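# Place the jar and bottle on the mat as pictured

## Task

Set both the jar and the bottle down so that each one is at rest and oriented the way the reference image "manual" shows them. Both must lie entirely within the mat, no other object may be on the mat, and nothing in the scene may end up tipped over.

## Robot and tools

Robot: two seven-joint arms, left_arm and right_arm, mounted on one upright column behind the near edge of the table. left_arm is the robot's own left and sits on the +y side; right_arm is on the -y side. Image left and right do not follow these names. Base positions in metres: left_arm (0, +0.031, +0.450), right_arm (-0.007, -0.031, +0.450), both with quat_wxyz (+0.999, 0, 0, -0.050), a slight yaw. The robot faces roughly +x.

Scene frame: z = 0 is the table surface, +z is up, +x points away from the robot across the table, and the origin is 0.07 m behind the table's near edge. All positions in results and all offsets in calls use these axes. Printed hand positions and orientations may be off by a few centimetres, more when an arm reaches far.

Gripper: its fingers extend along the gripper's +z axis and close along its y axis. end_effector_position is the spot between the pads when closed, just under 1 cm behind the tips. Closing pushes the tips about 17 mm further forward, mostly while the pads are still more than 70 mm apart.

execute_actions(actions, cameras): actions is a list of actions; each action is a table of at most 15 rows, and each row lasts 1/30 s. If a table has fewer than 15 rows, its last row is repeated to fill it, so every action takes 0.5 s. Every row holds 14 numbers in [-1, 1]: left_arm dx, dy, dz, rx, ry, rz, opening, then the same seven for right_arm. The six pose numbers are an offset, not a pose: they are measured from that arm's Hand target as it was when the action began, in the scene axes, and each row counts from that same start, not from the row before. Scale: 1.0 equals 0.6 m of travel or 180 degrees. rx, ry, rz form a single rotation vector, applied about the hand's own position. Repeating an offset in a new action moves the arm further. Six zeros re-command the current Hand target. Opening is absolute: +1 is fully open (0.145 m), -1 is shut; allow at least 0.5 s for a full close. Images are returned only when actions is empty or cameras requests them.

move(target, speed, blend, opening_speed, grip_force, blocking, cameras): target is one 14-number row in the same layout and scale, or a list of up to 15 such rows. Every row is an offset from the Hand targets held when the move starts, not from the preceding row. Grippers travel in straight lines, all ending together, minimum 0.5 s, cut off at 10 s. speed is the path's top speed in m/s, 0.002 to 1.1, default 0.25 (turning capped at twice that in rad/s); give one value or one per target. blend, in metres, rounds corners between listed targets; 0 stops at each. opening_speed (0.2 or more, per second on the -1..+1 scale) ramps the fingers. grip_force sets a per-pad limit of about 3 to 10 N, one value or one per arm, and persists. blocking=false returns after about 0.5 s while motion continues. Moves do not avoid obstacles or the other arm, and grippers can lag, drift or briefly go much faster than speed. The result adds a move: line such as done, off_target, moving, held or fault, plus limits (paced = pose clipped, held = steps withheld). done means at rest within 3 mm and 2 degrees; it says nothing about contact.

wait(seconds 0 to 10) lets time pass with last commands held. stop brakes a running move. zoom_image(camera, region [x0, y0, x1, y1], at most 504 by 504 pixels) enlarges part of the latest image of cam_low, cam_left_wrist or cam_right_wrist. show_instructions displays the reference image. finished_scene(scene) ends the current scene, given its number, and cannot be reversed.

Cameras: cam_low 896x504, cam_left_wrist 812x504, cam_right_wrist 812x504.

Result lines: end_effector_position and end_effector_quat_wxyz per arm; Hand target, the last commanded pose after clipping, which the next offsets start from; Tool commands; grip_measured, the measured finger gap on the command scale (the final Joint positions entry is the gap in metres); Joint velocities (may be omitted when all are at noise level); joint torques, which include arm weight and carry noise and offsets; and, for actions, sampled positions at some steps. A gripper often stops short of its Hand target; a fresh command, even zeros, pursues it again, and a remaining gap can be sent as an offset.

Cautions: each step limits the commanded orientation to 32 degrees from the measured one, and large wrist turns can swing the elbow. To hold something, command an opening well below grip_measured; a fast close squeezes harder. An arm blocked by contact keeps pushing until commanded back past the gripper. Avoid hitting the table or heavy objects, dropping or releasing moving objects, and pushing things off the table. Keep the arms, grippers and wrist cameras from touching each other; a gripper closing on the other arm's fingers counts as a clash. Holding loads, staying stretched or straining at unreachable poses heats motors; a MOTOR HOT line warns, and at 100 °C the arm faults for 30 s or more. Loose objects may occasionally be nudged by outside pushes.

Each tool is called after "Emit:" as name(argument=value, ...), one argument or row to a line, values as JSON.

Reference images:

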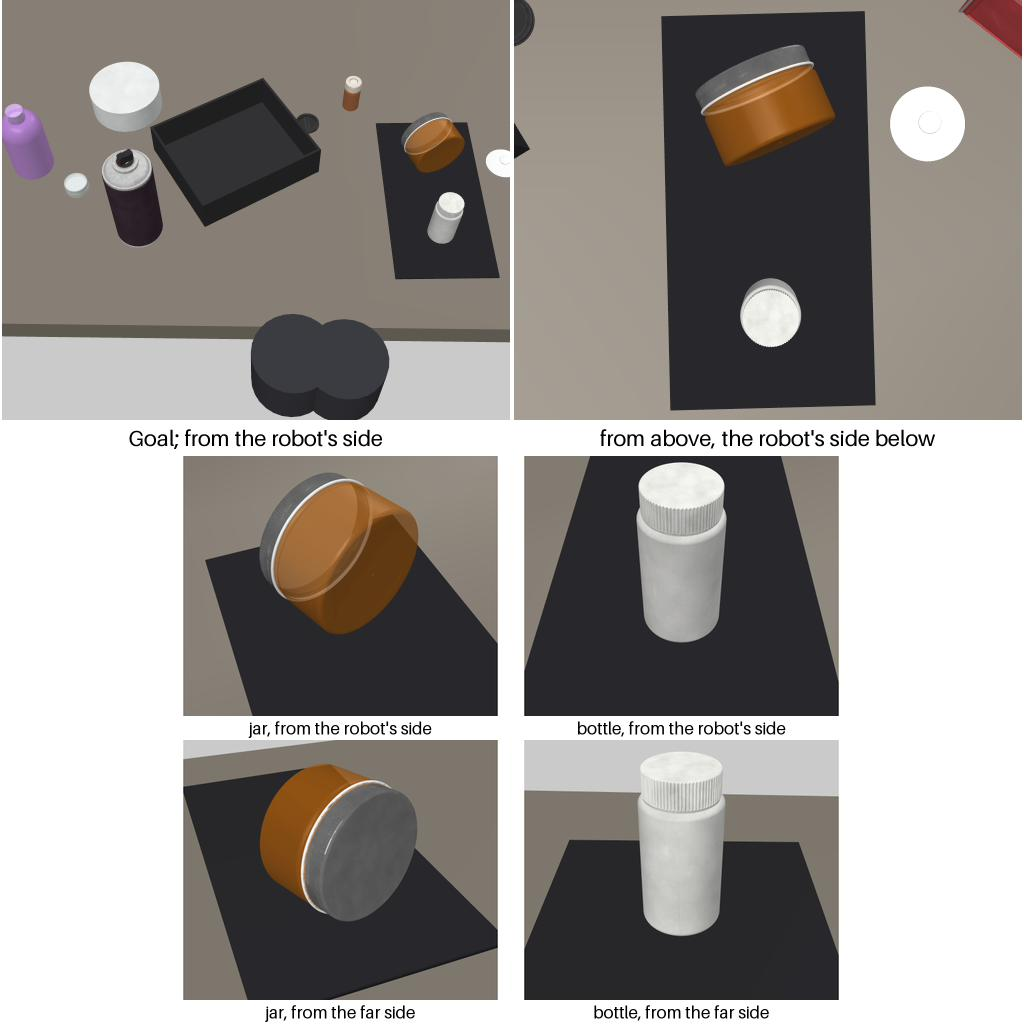

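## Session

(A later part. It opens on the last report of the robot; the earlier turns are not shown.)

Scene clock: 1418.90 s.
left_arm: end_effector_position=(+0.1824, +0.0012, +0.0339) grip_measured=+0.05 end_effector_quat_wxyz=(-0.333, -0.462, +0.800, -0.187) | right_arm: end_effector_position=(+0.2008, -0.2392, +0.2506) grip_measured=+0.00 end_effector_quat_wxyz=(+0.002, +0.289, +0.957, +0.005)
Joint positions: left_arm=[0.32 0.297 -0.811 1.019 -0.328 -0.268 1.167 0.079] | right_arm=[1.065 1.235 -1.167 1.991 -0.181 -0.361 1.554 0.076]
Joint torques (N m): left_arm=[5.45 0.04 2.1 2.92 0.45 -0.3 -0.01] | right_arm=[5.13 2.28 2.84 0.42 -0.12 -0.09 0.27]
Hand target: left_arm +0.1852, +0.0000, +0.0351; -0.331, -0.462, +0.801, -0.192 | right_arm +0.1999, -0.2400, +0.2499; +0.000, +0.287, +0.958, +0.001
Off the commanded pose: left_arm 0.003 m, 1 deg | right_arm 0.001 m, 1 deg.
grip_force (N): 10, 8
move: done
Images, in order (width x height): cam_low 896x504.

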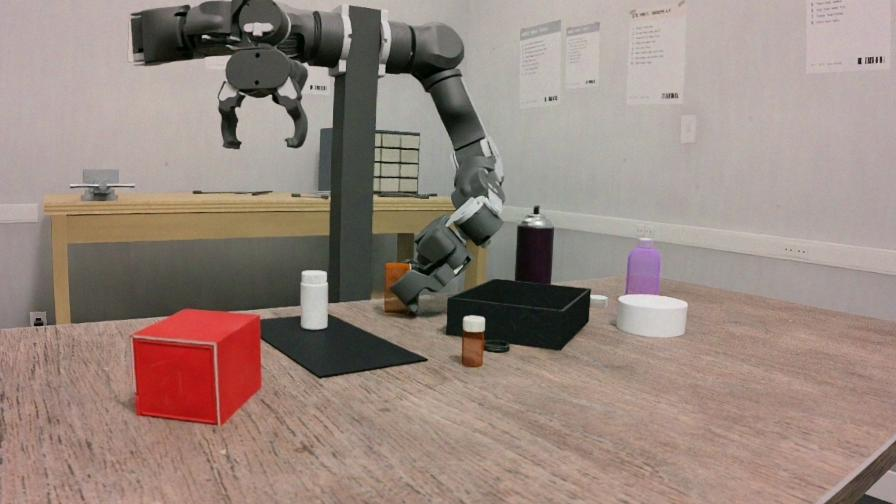

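Emit:
move(
  target=[0, 0, -0.004, 0, 0, 0, -1, 0, 0, 0, 0, 0, 0, 0.0],
  speed=0.03,
  cameras=[],
)

Emit:
move(
  target=[0, 0, -0.003, 0, 0, 0, -1, 0, 0, 0, 0, 0, 0, 0.0],
  speed=0.03,
  cameras=["cam_low"],
)

Emit:
zoom_image(
  camera="cam_low",
  region=[360, 230, 460, 330],
)

Scene clock: 1426.13 s.
left_arm: end_effector_position=(+0.1828, +0.0004, +0.0325) grip_measured=+0.05 end_effector_quat_wxyz=(-0.334, -0.461, +0.800, -0.189) | right_arm: end_effector_position=(+0.2008, -0.2392, +0.2506) grip_measured=+0.00 end_effector_quat_wxyz=(+0.002, +0.289, +0.957, +0.005)
Joint positions: left_arm=[0.324 0.29 -0.811 1.002 -0.329 -0.281 1.164 0.079] | right_arm=[1.065 1.235 -1.167 1.991 -0.181 -0.361 1.554 0.076]
Joint torques (N m): left_arm=[5.24 0.12 1.91 2.7 0.37 -0.21 -0.07] | right_arm=[5.16 2.23 2.84 0.39 -0.13 -0.08 0.27]
Hand target: left_arm +0.1851, +0.0000, +0.0327; -0.331, -0.462, +0.800, -0.192 | right_arm +0.1999, -0.2400, +0.2499; +0.000, +0.287, +0.958, +0.001
Off the commanded pose: left_arm 0.002 m, 0 deg | right_arm 0.001 m, 1 deg.
grip_force (N): 10, 8
move: done
No camera images: "cameras" was empty.

Scene clock: 1426.83 s.
left_arm: end_effector_position=(+0.1833, -0.0006, +0.0322) grip_measured=+0.05 end_effector_quat_wxyz=(-0.336, -0.459, +0.800, -0.191) | right_arm: end_effector_position=(+0.2008, -0.2392, +0.2506) grip_measured=+0.00 end_effector_quat_wxyz=(+0.002, +0.289, +0.957, +0.005)
Joint positions: left_arm=[0.327 0.285 -0.811 0.99 -0.326 -0.292 1.162 0.079] | right_arm=[1.065 1.235 -1.167 1.991 -0.181 -0.361 1.554 0.076]
Joint torques (N m): left_arm=[4.92 0.22 1.51 2.41 0.19 -0.1 -0.18] | right_arm=[5.1 2.23 2.85 0.39 -0.13 -0.08 0.27]
Hand target: left_arm +0.1852, +0.0000, +0.0309; -0.331, -0.462, +0.801, -0.192 | right_arm +0.1999, -0.2400, +0.2499; +0.000, +0.287, +0.958, +0.001
Off the commanded pose: left_arm 0.002 m, 1 deg | right_arm 0.001 m, 1 deg.
grip_force (N): 10, 8
move: done
Images, in order (width x height): cam_low 896x504.

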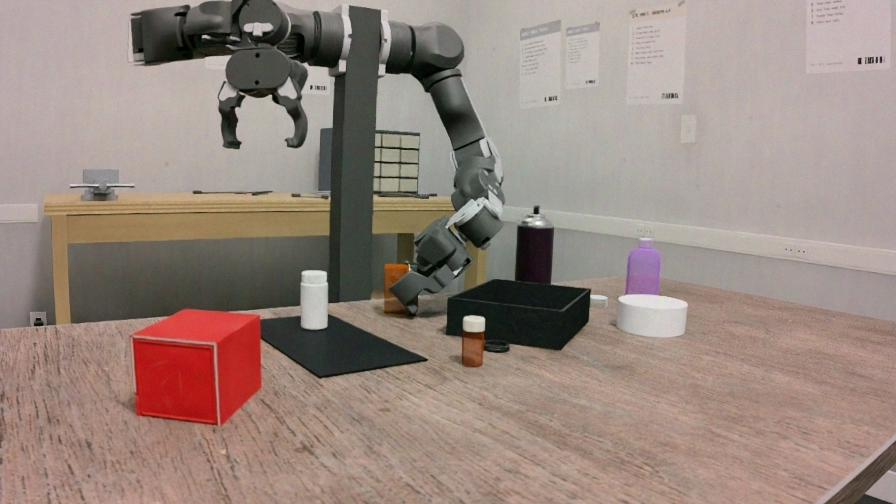

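Scaled by 5.040.

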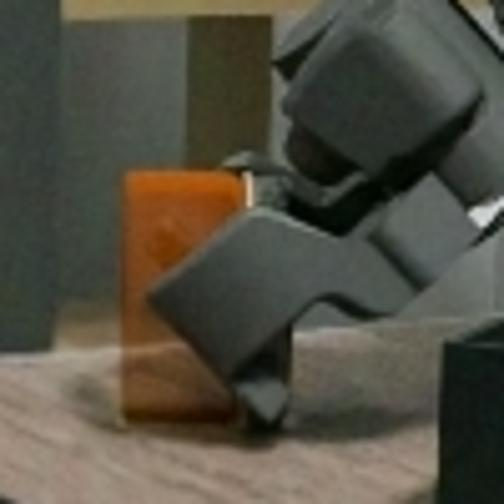

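Emit:
move(
  target=[
    [0, 0, 0.0025, 0, 0, 0, -1, 0, 0, 0, 0, 0, 0, 0.0],
    [0, 0, 0.0025, 0, 0, 0, 0.32, 0, 0, 0, 0, 0, 0, 0.0],
  ],
  speed=0.03,
  opening_speed=1.0,
  cameras=["all"],
)

Emit:
zoom_image(
  camera="cam_low",
  region=[360, 230, 460, 330],
)

Scene clock: 1441.27 s.
left_arm: end_effector_position=(+0.1839, +0.0000, +0.0321) grip_measured=+0.32 end_effector_quat_wxyz=(-0.333, -0.460, +0.801, -0.190) | right_arm: end_effector_position=(+0.2008, -0.2392, +0.2506) grip_measured=+0.00 end_effector_quat_wxyz=(+0.002, +0.289, +0.957, +0.005)
Joint positions: left_arm=[0.327 0.287 -0.811 0.995 -0.33 -0.287 1.161 0.099] | right_arm=[1.065 1.235 -1.167 1.991 -0.181 -0.361 1.554 0.076]
Joint torques (N m): left_arm=[4.52 0.54 1.87 3.54 0.39 -0.07 -0.01] | right_arm=[5.16 2.23 2.84 0.39 -0.12 -0.07 0.26]
Hand target: left_arm +0.1852, -0.0001, +0.0324; -0.331, -0.461, +0.801, -0.192 | right_arm +0.1999, -0.2400, +0.2499; +0.000, +0.287, +0.958, +0.001
Off the commanded pose: left_arm 0.001 m, 0 deg | right_arm 0.001 m, 1 deg.
grip_force (N): 10, 8
move: done

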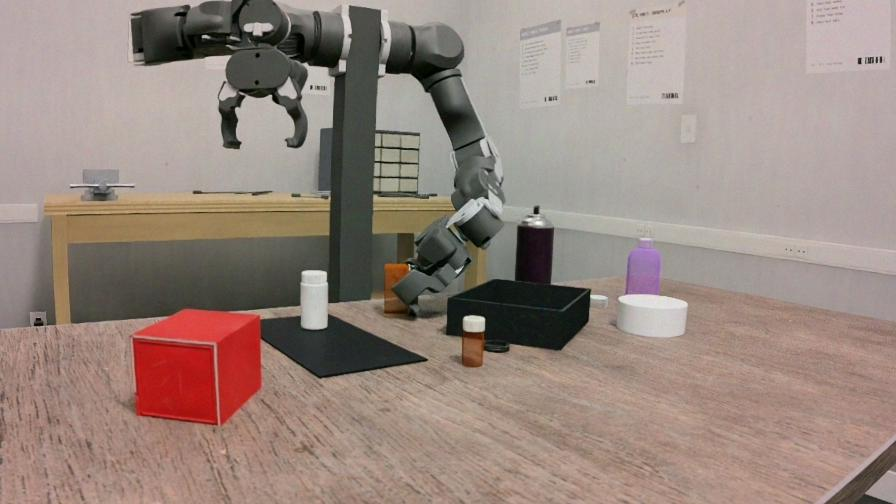

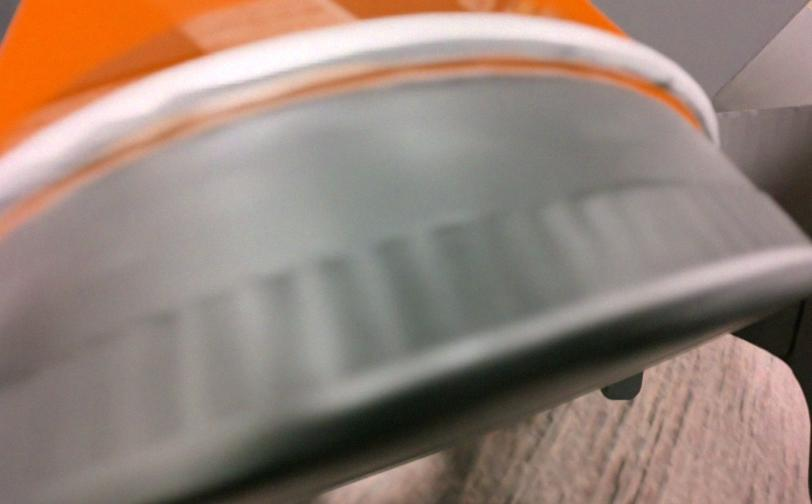

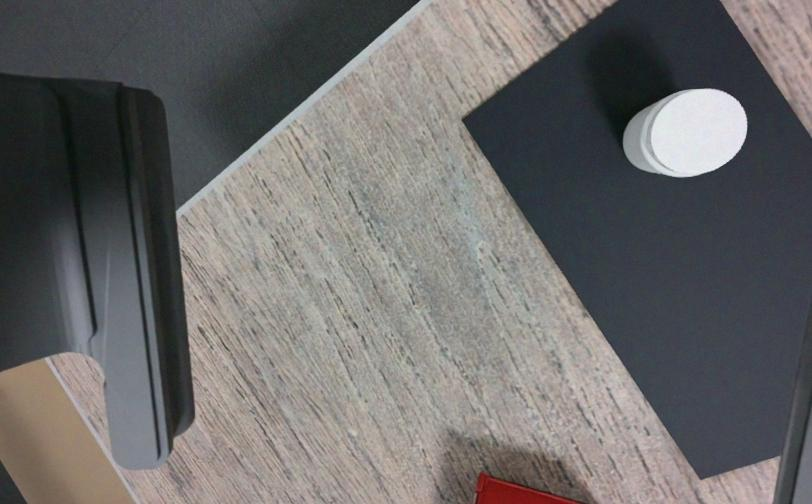

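Scaled by 5.040.

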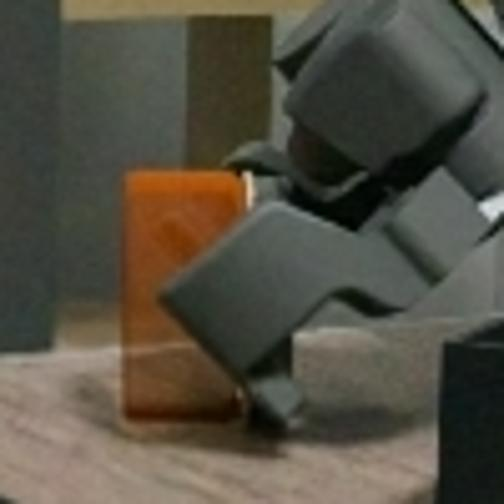

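Emit:
move(
  target=[
    [0.059, 0.102, 0.1178, 0, 0, 0, 0.32, 0, 0, 0, 0, 0, 0, 0.172],
    [0.0913, 0.2668, 0.4127, 0, 0, 0, 0.32, 0.0193, 0.3645, -0.1832, 0.0586, 0.0944, 0.0168, 0.172],
  ],
  speed=[0.1, 0.3],
  cameras=["all"],
)

Scene clock: 1495.33 s.
left_arm: end_effector_position=(+0.2402, +0.1595, +0.2796) grip_measured=+0.32 end_effector_quat_wxyz=(-0.330, -0.463, +0.800, -0.192) | right_arm: end_effector_position=(+0.2112, -0.0216, +0.1404) grip_measured=+0.17 end_effector_quat_wxyz=(-0.168, +0.258, +0.950, +0.044)
Joint positions: left_arm=[1.08 1.203 -1.186 1.567 0.61 -0.115 1.574 0.099] | right_arm=[0.872 0.265 -1.326 1.391 -0.322 -0.095 1.513 0.088]
Joint torques (N m): left_arm=[5.89 2.84 3.43 1.07 0.56 -0.07 0.19] | right_arm=[7.19 -0.04 2.89 1.61 0.11 -0.07 -0.1]
Hand target: left_arm +0.2400, +0.1601, +0.2800; -0.331, -0.462, +0.800, -0.192 | right_arm +0.2115, -0.0212, +0.1400; -0.168, +0.258, +0.951, +0.046
Off the commanded pose: left_arm 0.001 m, 0 deg | right_arm 0.001 m, 0 deg.
joint sent to its limit (left arm) — joint 7 (wrist yaw), upper limit. The joint targets still meet the commanded pose.
grip_force (N): 10, 8
move: done

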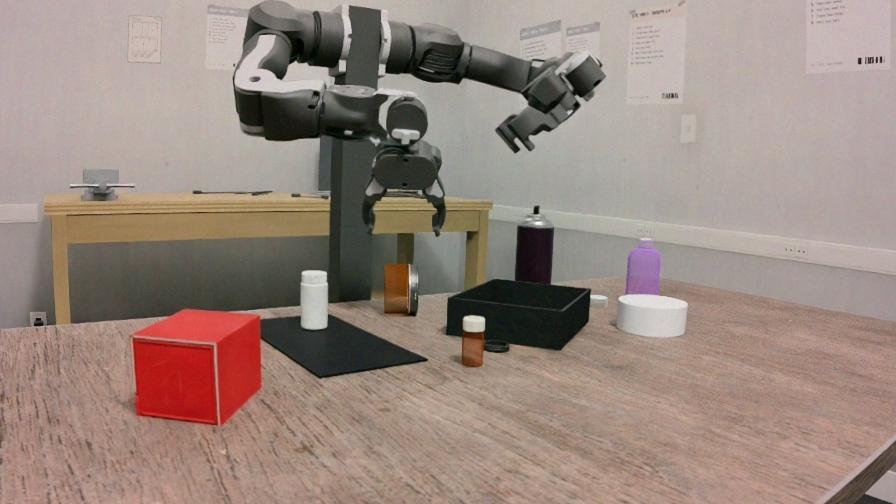

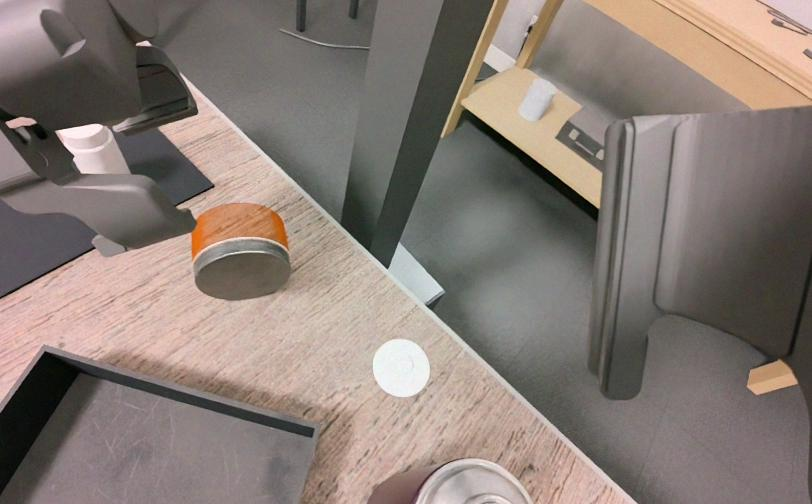

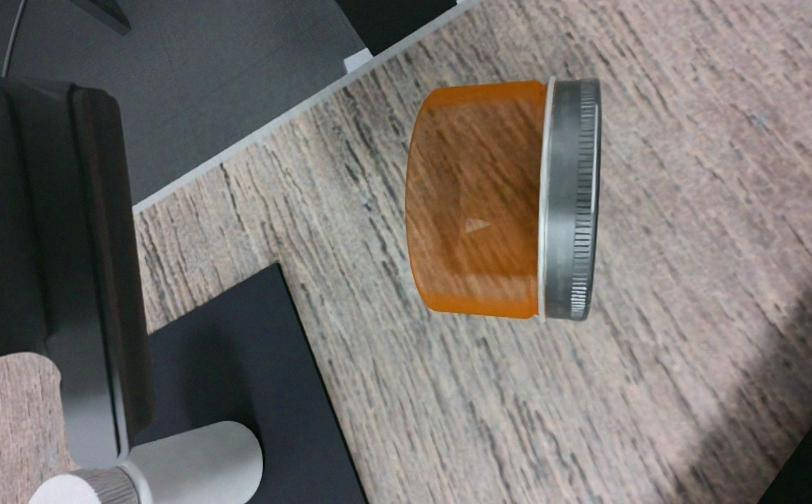

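Emit:
move(
  target=[
    [0, 0, 0, 0, 0, 0, 0.32, -0.0583, 0.0337, -0.1733, 0, 0, 0, 0.172],
    [0, 0, 0, 0, 0, 0, 0.32, -0.0583, 0.0337, -0.1733, 0, 0, 0, -1],
    [0, 0, 0, 0, 0, 0, 0.32, -0.0583, 0.0337, -0.0067, 0, 0, 0, -1],
  ],
  speed=[0.12, 0.1, 0.12],
  grip_force=[10, 10],
  opening_speed=1.5,
  cameras=["all"],
)

Scene clock: 1547.03 s.
left_arm: end_effector_position=(+0.2402, +0.1595, +0.2796) grip_measured=+0.32 end_effector_quat_wxyz=(-0.330, -0.463, +0.800, -0.192) | right_arm: end_effector_position=(+0.1773, -0.0001, +0.1357) grip_measured=-0.31 end_effector_quat_wxyz=(-0.166, +0.257, +0.951, +0.049)
Joint positions: left_arm=[1.08 1.203 -1.186 1.567 0.61 -0.115 1.574 0.099] | right_arm=[0.792 0.247 -1.354 1.52 -0.398 0.041 1.495 0.053]
Joint torques (N m): left_arm=[5.87 2.86 3.36 1.1 0.56 -0.07 0.19] | right_arm=[6.58 -0.17 2.7 1.99 0.26 0.09 0.27]
Hand target: left_arm +0.2400, +0.1601, +0.2800; -0.331, -0.462, +0.800, -0.192 | right_arm +0.1765, -0.0011, +0.1360; -0.168, +0.258, +0.950, +0.046
Off the commanded pose: left_arm 0.001 m, 0 deg | right_arm 0.001 m, 0 deg.
joint sent to its limit (left arm) — joint 7 (wrist yaw), upper limit. The joint targets still meet the commanded pose.
move: done

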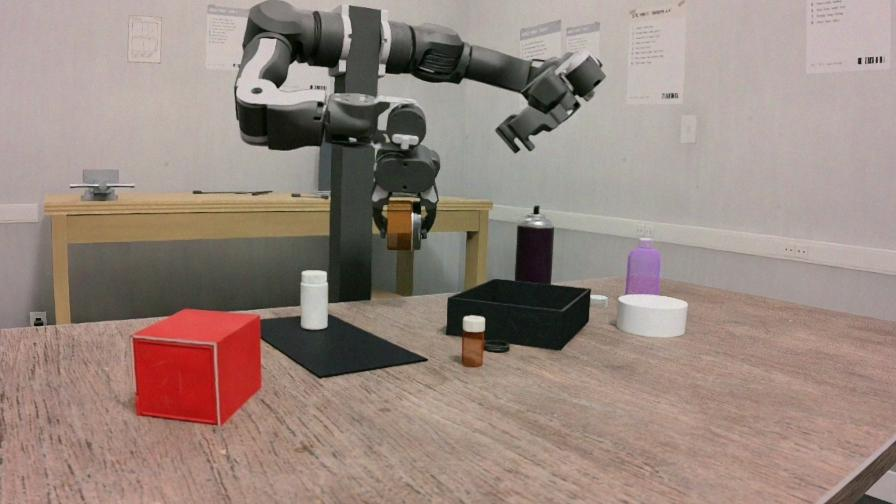

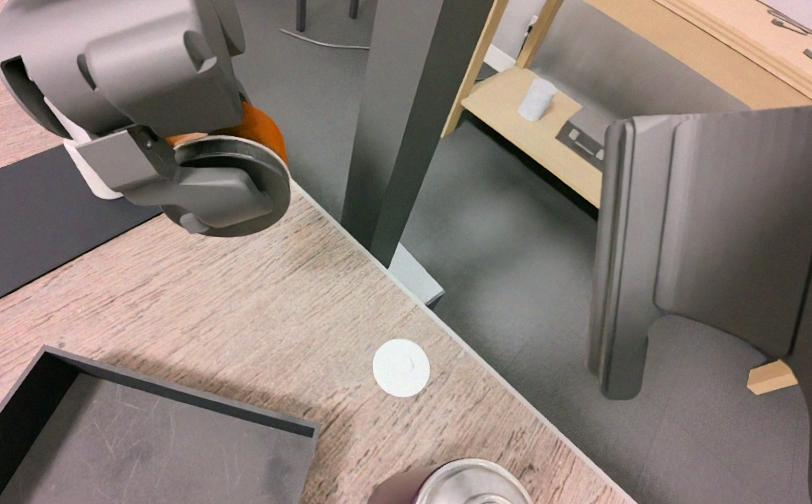

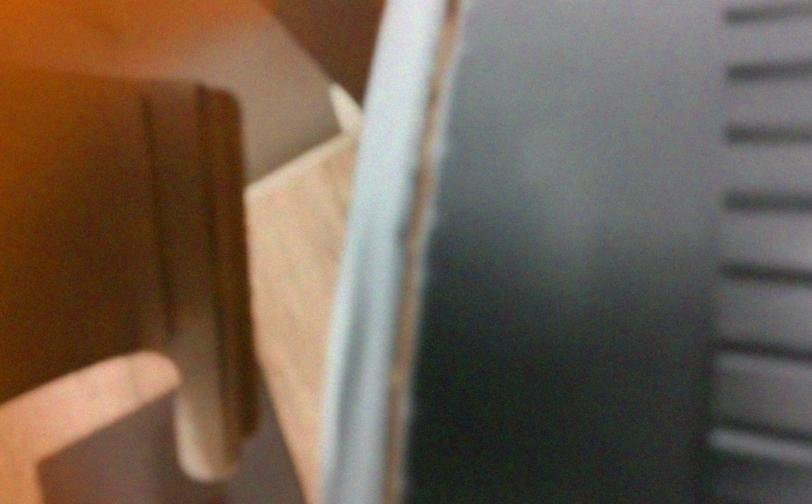

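Emit:
move(
  target=[
    [0, 0, 0, 0, 0, 0, 0.32, 0.2475, -0.2873, 0.0067, -0.1703, -0.1486, -0.198, -1],
    [0, 0, 0, 0, 0, 0, 0.32, 0.2475, -0.2873, -0.1267, -0.1703, -0.1486, -0.198, -1],
  ],
  speed=[0.25, 0.12],
  cameras=["all"],
)

Emit:
zoom_image(
  camera="cam_low",
  region=[250, 230, 450, 390],
)

Scene clock: 1556.20 s.
left_arm: end_effector_position=(+0.2402, +0.1595, +0.2796) grip_measured=+0.32 end_effector_quat_wxyz=(-0.330, -0.463, +0.800, -0.192) | right_arm: end_effector_position=(+0.3226, -0.1737, +0.0589) grip_measured=-0.31 end_effector_quat_wxyz=(+0.141, +0.548, +0.818, -0.099)
Joint positions: left_arm=[1.08 1.203 -1.186 1.567 0.61 -0.115 1.574 0.099] | right_arm=[0.842 0.23 -1.36 0.807 -0.816 0.271 1.18 0.053]
Joint torques (N m): left_arm=[5.89 2.84 3.37 1.05 0.56 -0.08 0.19] | right_arm=[9.16 0.59 2.02 0.92 -0.29 -0.03 -0.16]
Hand target: left_arm +0.2400, +0.1601, +0.2800; -0.331, -0.462, +0.800, -0.192 | right_arm +0.3251, -0.1736, +0.0600; +0.145, +0.547, +0.819, -0.096
Off the commanded pose: left_arm 0.001 m, 0 deg | right_arm 0.003 m, 1 deg.
joint sent to its limit (left arm) — joint 7 (wrist yaw), upper limit. The joint targets still meet the commanded pose.
move: done

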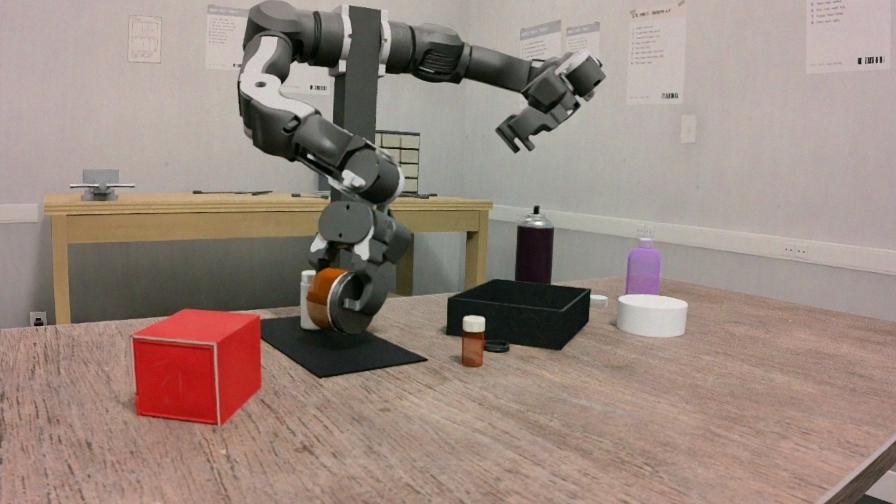

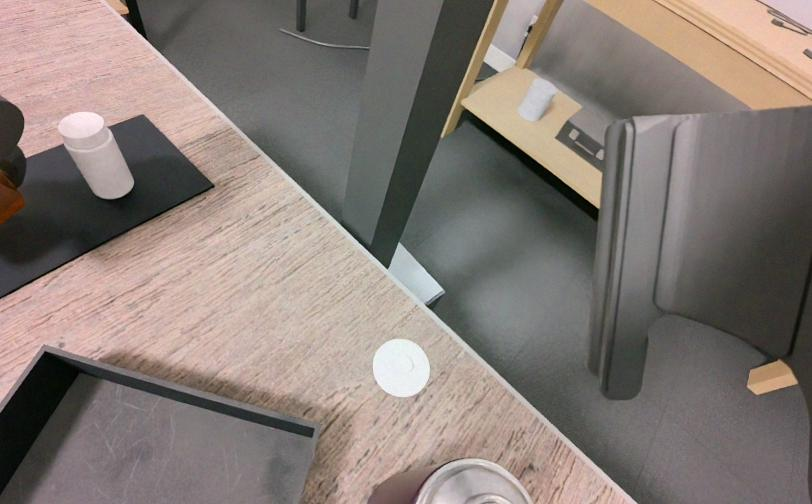

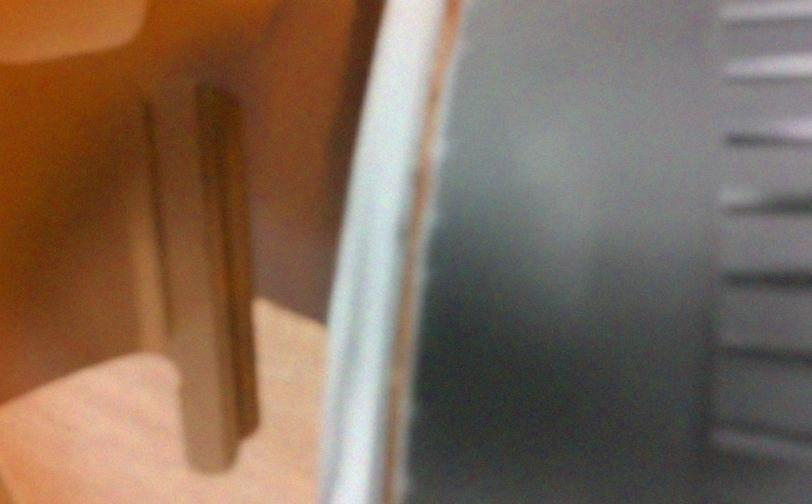

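Scaled by 2.520.

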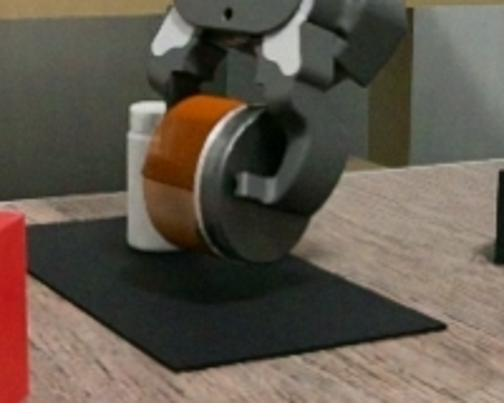

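Emit:
move(
  target=[0, 0, 0, 0, 0, 0, 0.32, 0, 0, -0.0217, 0, 0, 0, -1],
  speed=0.06,
  cameras=[],
)

Emit:
move(
  target=[0, 0, 0, 0, 0, 0, 0.32, 0, 0, -0.006, 0, 0, 0, -1],
  speed=0.03,
  cameras=["cam_low"],
)

Emit:
zoom_image(
  camera="cam_low",
  region=[280, 250, 400, 350],
)

Scene clock: 1563.17 s.
left_arm: end_effector_position=(+0.2402, +0.1595, +0.2796) grip_measured=+0.32 end_effector_quat_wxyz=(-0.330, -0.463, +0.800, -0.192) | right_arm: end_effector_position=(+0.3247, -0.1738, +0.0477) grip_measured=-0.31 end_effector_quat_wxyz=(+0.144, +0.548, +0.818, -0.098)
Joint positions: left_arm=[1.08 1.203 -1.186 1.567 0.61 -0.115 1.574 0.099] | right_arm=[0.831 0.186 -1.36 0.71 -0.816 0.247 1.122 0.053]
Joint torques (N m): left_arm=[5.92 2.84 3.37 1.1 0.56 -0.08 0.19] | right_arm=[8.11 0.46 1.72 0.8 -0.24 -0.02 -0.2]
Hand target: left_arm +0.2400, +0.1601, +0.2800; -0.331, -0.462, +0.800, -0.192 | right_arm +0.3250, -0.1734, +0.0469; +0.145, +0.547, +0.819, -0.096
Off the commanded pose: left_arm 0.001 m, 0 deg | right_arm 0.001 m, 0 deg.
joint sent to its limit (left arm) — joint 7 (wrist yaw), upper limit. The joint targets still meet the commanded pose.
move: done
No camera images: "cameras" was empty.

Scene clock: 1563.87 s.
left_arm: end_effector_position=(+0.2402, +0.1595, +0.2796) grip_measured=+0.32 end_effector_quat_wxyz=(-0.330, -0.463, +0.800, -0.192) | right_arm: end_effector_position=(+0.3251, -0.1742, +0.0444) grip_measured=-0.31 end_effector_quat_wxyz=(+0.144, +0.548, +0.818, -0.098)
Joint positions: left_arm=[1.08 1.203 -1.186 1.567 0.61 -0.115 1.574 0.099] | right_arm=[0.828 0.173 -1.36 0.68 -0.816 0.239 1.106 0.053]
Joint torques (N m): left_arm=[5.89 2.84 3.36 1.07 0.56 -0.07 0.2] | right_arm=[7.95 0.38 1.59 0.77 -0.23 -0.01 -0.2]
Hand target: left_arm +0.2400, +0.1601, +0.2800; -0.331, -0.462, +0.800, -0.192 | right_arm +0.3250, -0.1736, +0.0433; +0.145, +0.547, +0.819, -0.096
Off the commanded pose: left_arm 0.001 m, 0 deg | right_arm 0.001 m, 0 deg.
joint sent to its limit (left arm) — joint 7 (wrist yaw), upper limit. The joint targets still meet the commanded pose.
move: done
Images, in order (width x height): cam_low 896x504.

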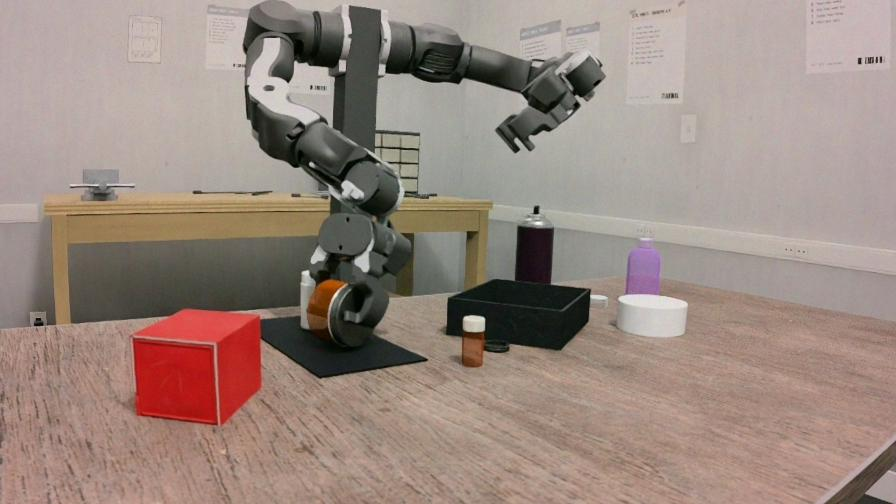

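Scaled by 4.200.

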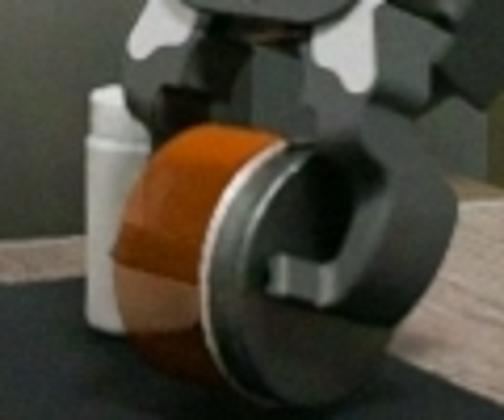

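Emit:
move(
  target=[0, 0, 0, 0, 0, 0, 0.32, 0, 0, -0.005, 0, 0, 0, -1],
  speed=0.03,
  cameras=[],
)

Emit:
move(
  target=[0, 0, 0, 0, 0, 0, 0.32, 0, 0, -0.004, 0, 0, 0, -1],
  speed=0.03,
  cameras=[],
)

Scene clock: 1569.20 s.
left_arm: end_effector_position=(+0.2402, +0.1595, +0.2796) grip_measured=+0.32 end_effector_quat_wxyz=(-0.330, -0.463, +0.800, -0.192) | right_arm: end_effector_position=(+0.3251, -0.1740, +0.0415) grip_measured=-0.31 end_effector_quat_wxyz=(+0.144, +0.548, +0.818, -0.098)
Joint positions: left_arm=[1.08 1.203 -1.186 1.567 0.61 -0.115 1.574 0.099] | right_arm=[0.825 0.161 -1.36 0.654 -0.816 0.232 1.091 0.053]
Joint torques (N m): left_arm=[5.89 2.81 3.36 1.07 0.57 -0.07 0.19] | right_arm=[7.82 0.3 1.61 0.79 -0.22 -0.01 -0.21]
Hand target: left_arm +0.2400, +0.1601, +0.2800; -0.331, -0.462, +0.800, -0.192 | right_arm +0.3250, -0.1734, +0.0404; +0.145, +0.547, +0.819, -0.096
Off the commanded pose: left_arm 0.001 m, 0 deg | right_arm 0.001 m, 0 deg.
joint sent to its limit (left arm) — joint 7 (wrist yaw), upper limit. The joint targets still meet the commanded pose.
move: done
No camera images: "cameras" was empty.

Scene clock: 1569.90 s.
left_arm: end_effector_position=(+0.2402, +0.1595, +0.2796) grip_measured=+0.32 end_effector_quat_wxyz=(-0.330, -0.463, +0.800, -0.192) | right_arm: end_effector_position=(+0.3256, -0.1740, +0.0398) grip_measured=-0.31 end_effector_quat_wxyz=(+0.145, +0.549, +0.818, -0.098)
Joint positions: left_arm=[1.08 1.203 -1.186 1.567 0.61 -0.115 1.574 0.099] | right_arm=[0.824 0.151 -1.36 0.634 -0.816 0.228 1.082 0.053]
Joint torques (N m): left_arm=[5.92 2.86 3.37 1.07 0.56 -0.07 0.19] | right_arm=[7.53 0.46 1.65 0.54 -0.21 -0.07 -0.3]
Hand target: left_arm +0.2400, +0.1601, +0.2800; -0.331, -0.462, +0.800, -0.192 | right_arm +0.3251, -0.1734, +0.0380; +0.145, +0.547, +0.819, -0.096
Off the commanded pose: left_arm 0.001 m, 0 deg | right_arm 0.002 m, 0 deg.
joint sent to its limit (left arm) — joint 7 (wrist yaw), upper limit. The joint targets still meet the commanded pose.
move: done
No camera images: "cameras" was empty.

Emit:
move(
  target=[0, 0, 0, 0, 0, 0, 0.32, 0, 0, -0.0035, 0, 0, 0, -1],
  speed=0.03,
  cameras=["cam_low"],
)

Emit:
zoom_image(
  camera="cam_low",
  region=[280, 260, 400, 360],
)

Scene clock: 1574.07 s.
left_arm: end_effector_position=(+0.2402, +0.1595, +0.2796) grip_measured=+0.32 end_effector_quat_wxyz=(-0.330, -0.463, +0.800, -0.192) | right_arm: end_effector_position=(+0.3257, -0.1740, +0.0391) grip_measured=-0.31 end_effector_quat_wxyz=(+0.145, +0.548, +0.818, -0.101)
Joint positions: left_arm=[1.08 1.203 -1.186 1.567 0.61 -0.115 1.574 0.099] | right_arm=[0.824 0.141 -1.357 0.617 -0.822 0.223 1.082 0.053]
Joint torques (N m): left_arm=[5.87 2.84 3.37 1.09 0.56 -0.08 0.19] | right_arm=[6.79 0.46 1.87 0.25 -0.19 -0.1 -0.59]
Hand target: left_arm +0.2400, +0.1601, +0.2800; -0.331, -0.462, +0.800, -0.192 | right_arm +0.3251, -0.1735, +0.0359; +0.145, +0.547, +0.819, -0.096
Off the commanded pose: left_arm 0.001 m, 0 deg | right_arm 0.003 m, 1 deg.
joint sent to its limit (left arm) — joint 7 (wrist yaw), upper limit. The joint targets still meet the commanded pose.
move: done
Images, in order (width x height): cam_low 896x504.

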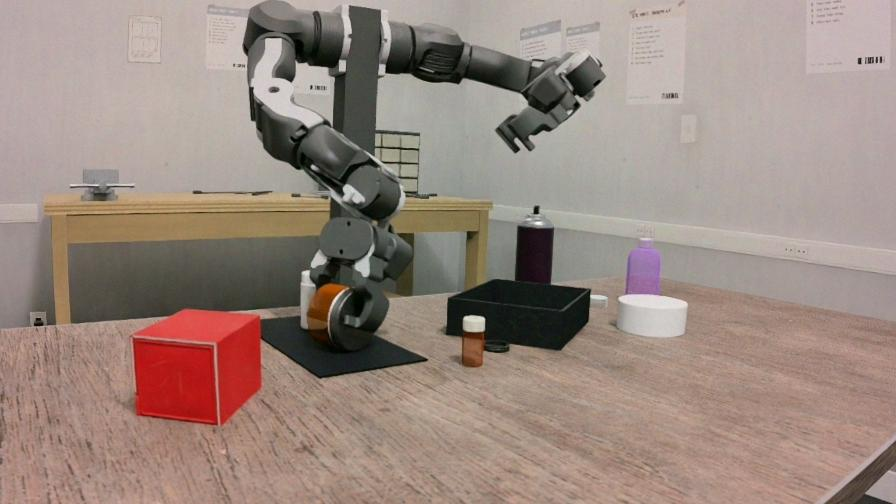

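Scaled by 4.200.

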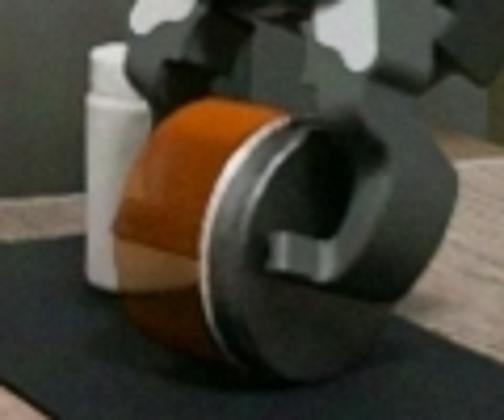

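Emit:
move(
  target=[
    [0, 0, 0, 0, 0, 0, 0.32, 0, 0, 0.0052, 0, 0, 0, -1],
    [0, 0, 0, 0, 0, 0, 0.32, 0, 0, 0.0052, 0, 0, 0, 0.172],
  ],
  speed=0.03,
  opening_speed=0.8,
  cameras=["cam_low", "cam_right_wrist"],
)

Emit:
zoom_image(
  camera="cam_low",
  region=[280, 260, 400, 360],
)

Scene clock: 1585.83 s.
left_arm: end_effector_position=(+0.2402, +0.1595, +0.2796) grip_measured=+0.32 end_effector_quat_wxyz=(-0.330, -0.463, +0.800, -0.192) | right_arm: end_effector_position=(+0.3258, -0.1739, +0.0400) grip_measured=+0.17 end_effector_quat_wxyz=(+0.145, +0.546, +0.819, -0.097)
Joint positions: left_arm=[1.08 1.203 -1.186 1.567 0.61 -0.115 1.574 0.099] | right_arm=[0.823 0.153 -1.357 0.638 -0.822 0.223 1.082 0.088]
Joint torques (N m): left_arm=[5.89 2.84 3.34 1.06 0.56 -0.07 0.19] | right_arm=[7.61 0.73 1.88 1.37 -0.17 0.14 -0.08]
Hand target: left_arm +0.2400, +0.1601, +0.2800; -0.331, -0.462, +0.800, -0.192 | right_arm +0.3250, -0.1734, +0.0390; +0.145, +0.547, +0.819, -0.096
Off the commanded pose: left_arm 0.001 m, 0 deg | right_arm 0.001 m, 0 deg.
joint sent to its limit (left arm) — joint 7 (wrist yaw), upper limit. The joint targets still meet the commanded pose.
move: done
Images, in order (width x height): cam_low 896x504, cam_right_wrist 812x504.

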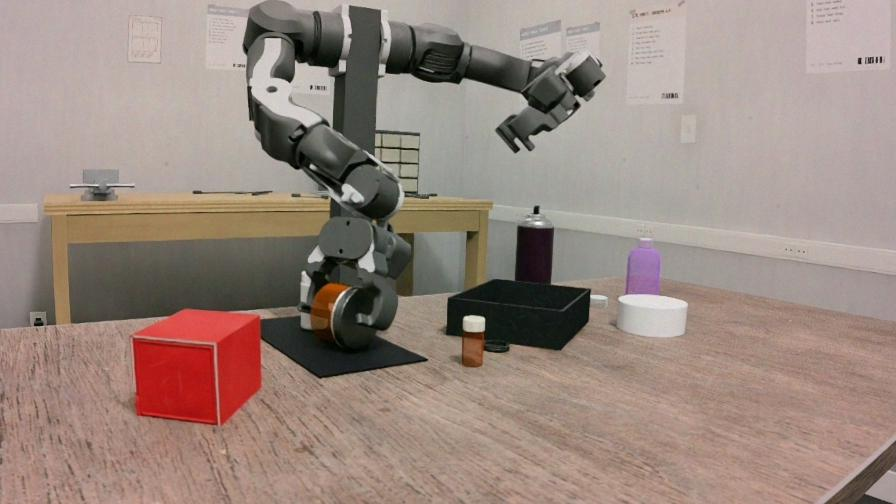

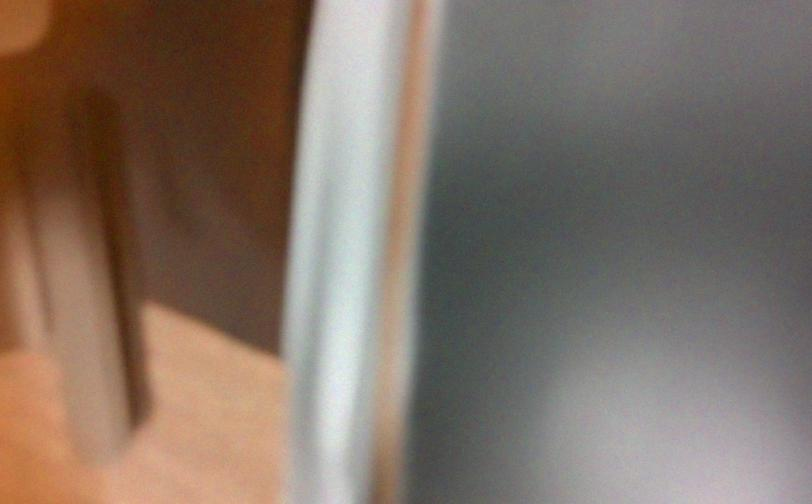

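Scaled by 4.200.

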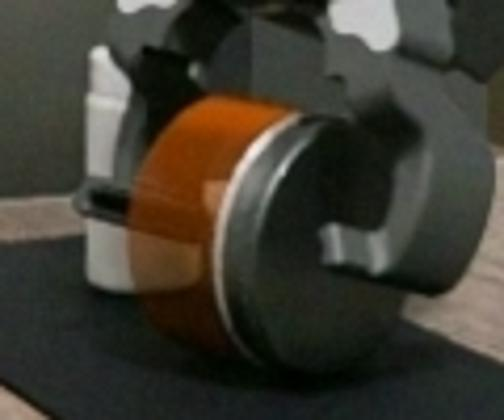

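Emit:
move(
  target=[0, 0, 0, 0, 0, 0, 0.32, 0, 0, 0.25, 0, 0, 0, 0.172],
  speed=0.1,
  cameras=["all"],
)

Emit:
zoom_image(
  camera="cam_low",
  region=[240, 250, 450, 390],
)

Scene clock: 1602.77 s.
left_arm: end_effector_position=(+0.2402, +0.1595, +0.2796) grip_measured=+0.32 end_effector_quat_wxyz=(-0.330, -0.463, +0.800, -0.192) | right_arm: end_effector_position=(+0.3273, -0.1728, +0.1903) grip_measured=+0.17 end_effector_quat_wxyz=(+0.148, +0.547, +0.819, -0.091)
Joint positions: left_arm=[1.08 1.203 -1.186 1.567 0.61 -0.115 1.574 0.099] | right_arm=[1.146 0.468 -1.411 1.344 -0.689 0.393 1.57 0.088]
Joint torques (N m): left_arm=[5.92 2.84 3.38 1.05 0.56 -0.07 0.19] | right_arm=[8.48 1.09 2.37 0.91 -0.16 0.08 0.24]
Hand target: left_arm +0.2400, +0.1601, +0.2800; -0.331, -0.462, +0.800, -0.192 | right_arm +0.3250, -0.1734, +0.1890; +0.145, +0.547, +0.819, -0.096
Off the commanded pose: left_arm 0.001 m, 0 deg | right_arm 0.003 m, 1 deg.
joint sent to its limit (left arm) — joint 7 (wrist yaw), upper limit. The joint targets still meet the commanded pose.
joint sent to its limit (right arm) — joint 7 (wrist yaw), upper limit. The joint targets still meet the commanded pose.
move: done

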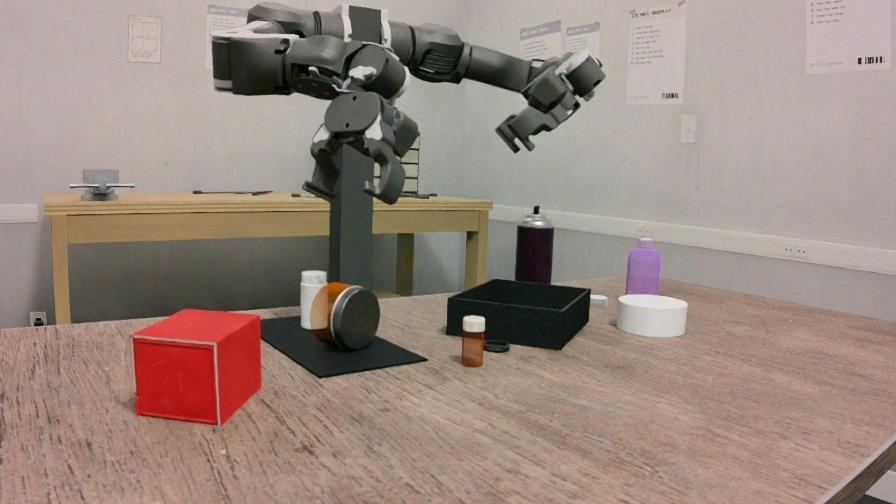

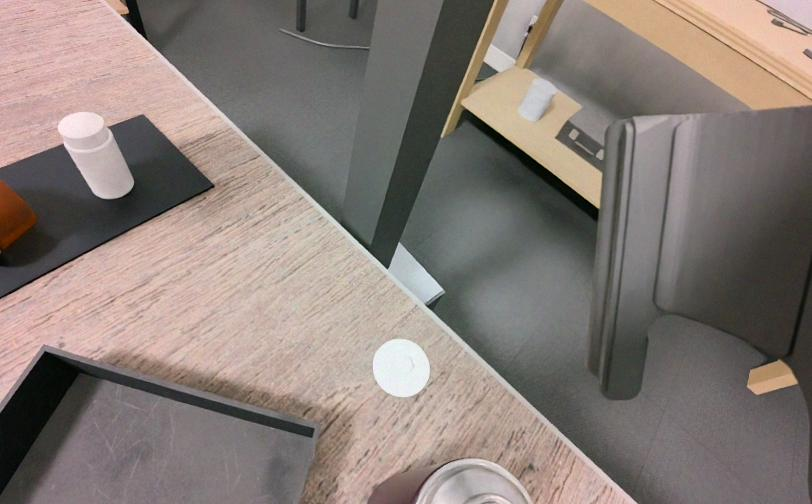

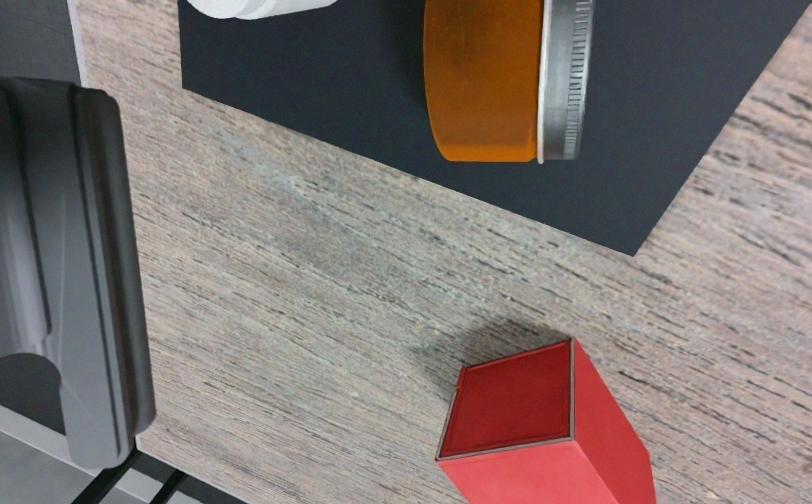

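Scaled by 2.400.

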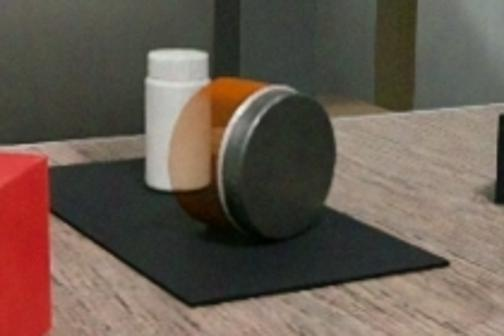

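Emit:
finished_scene(
  scene=1,
)

The scene is finished: the task was done.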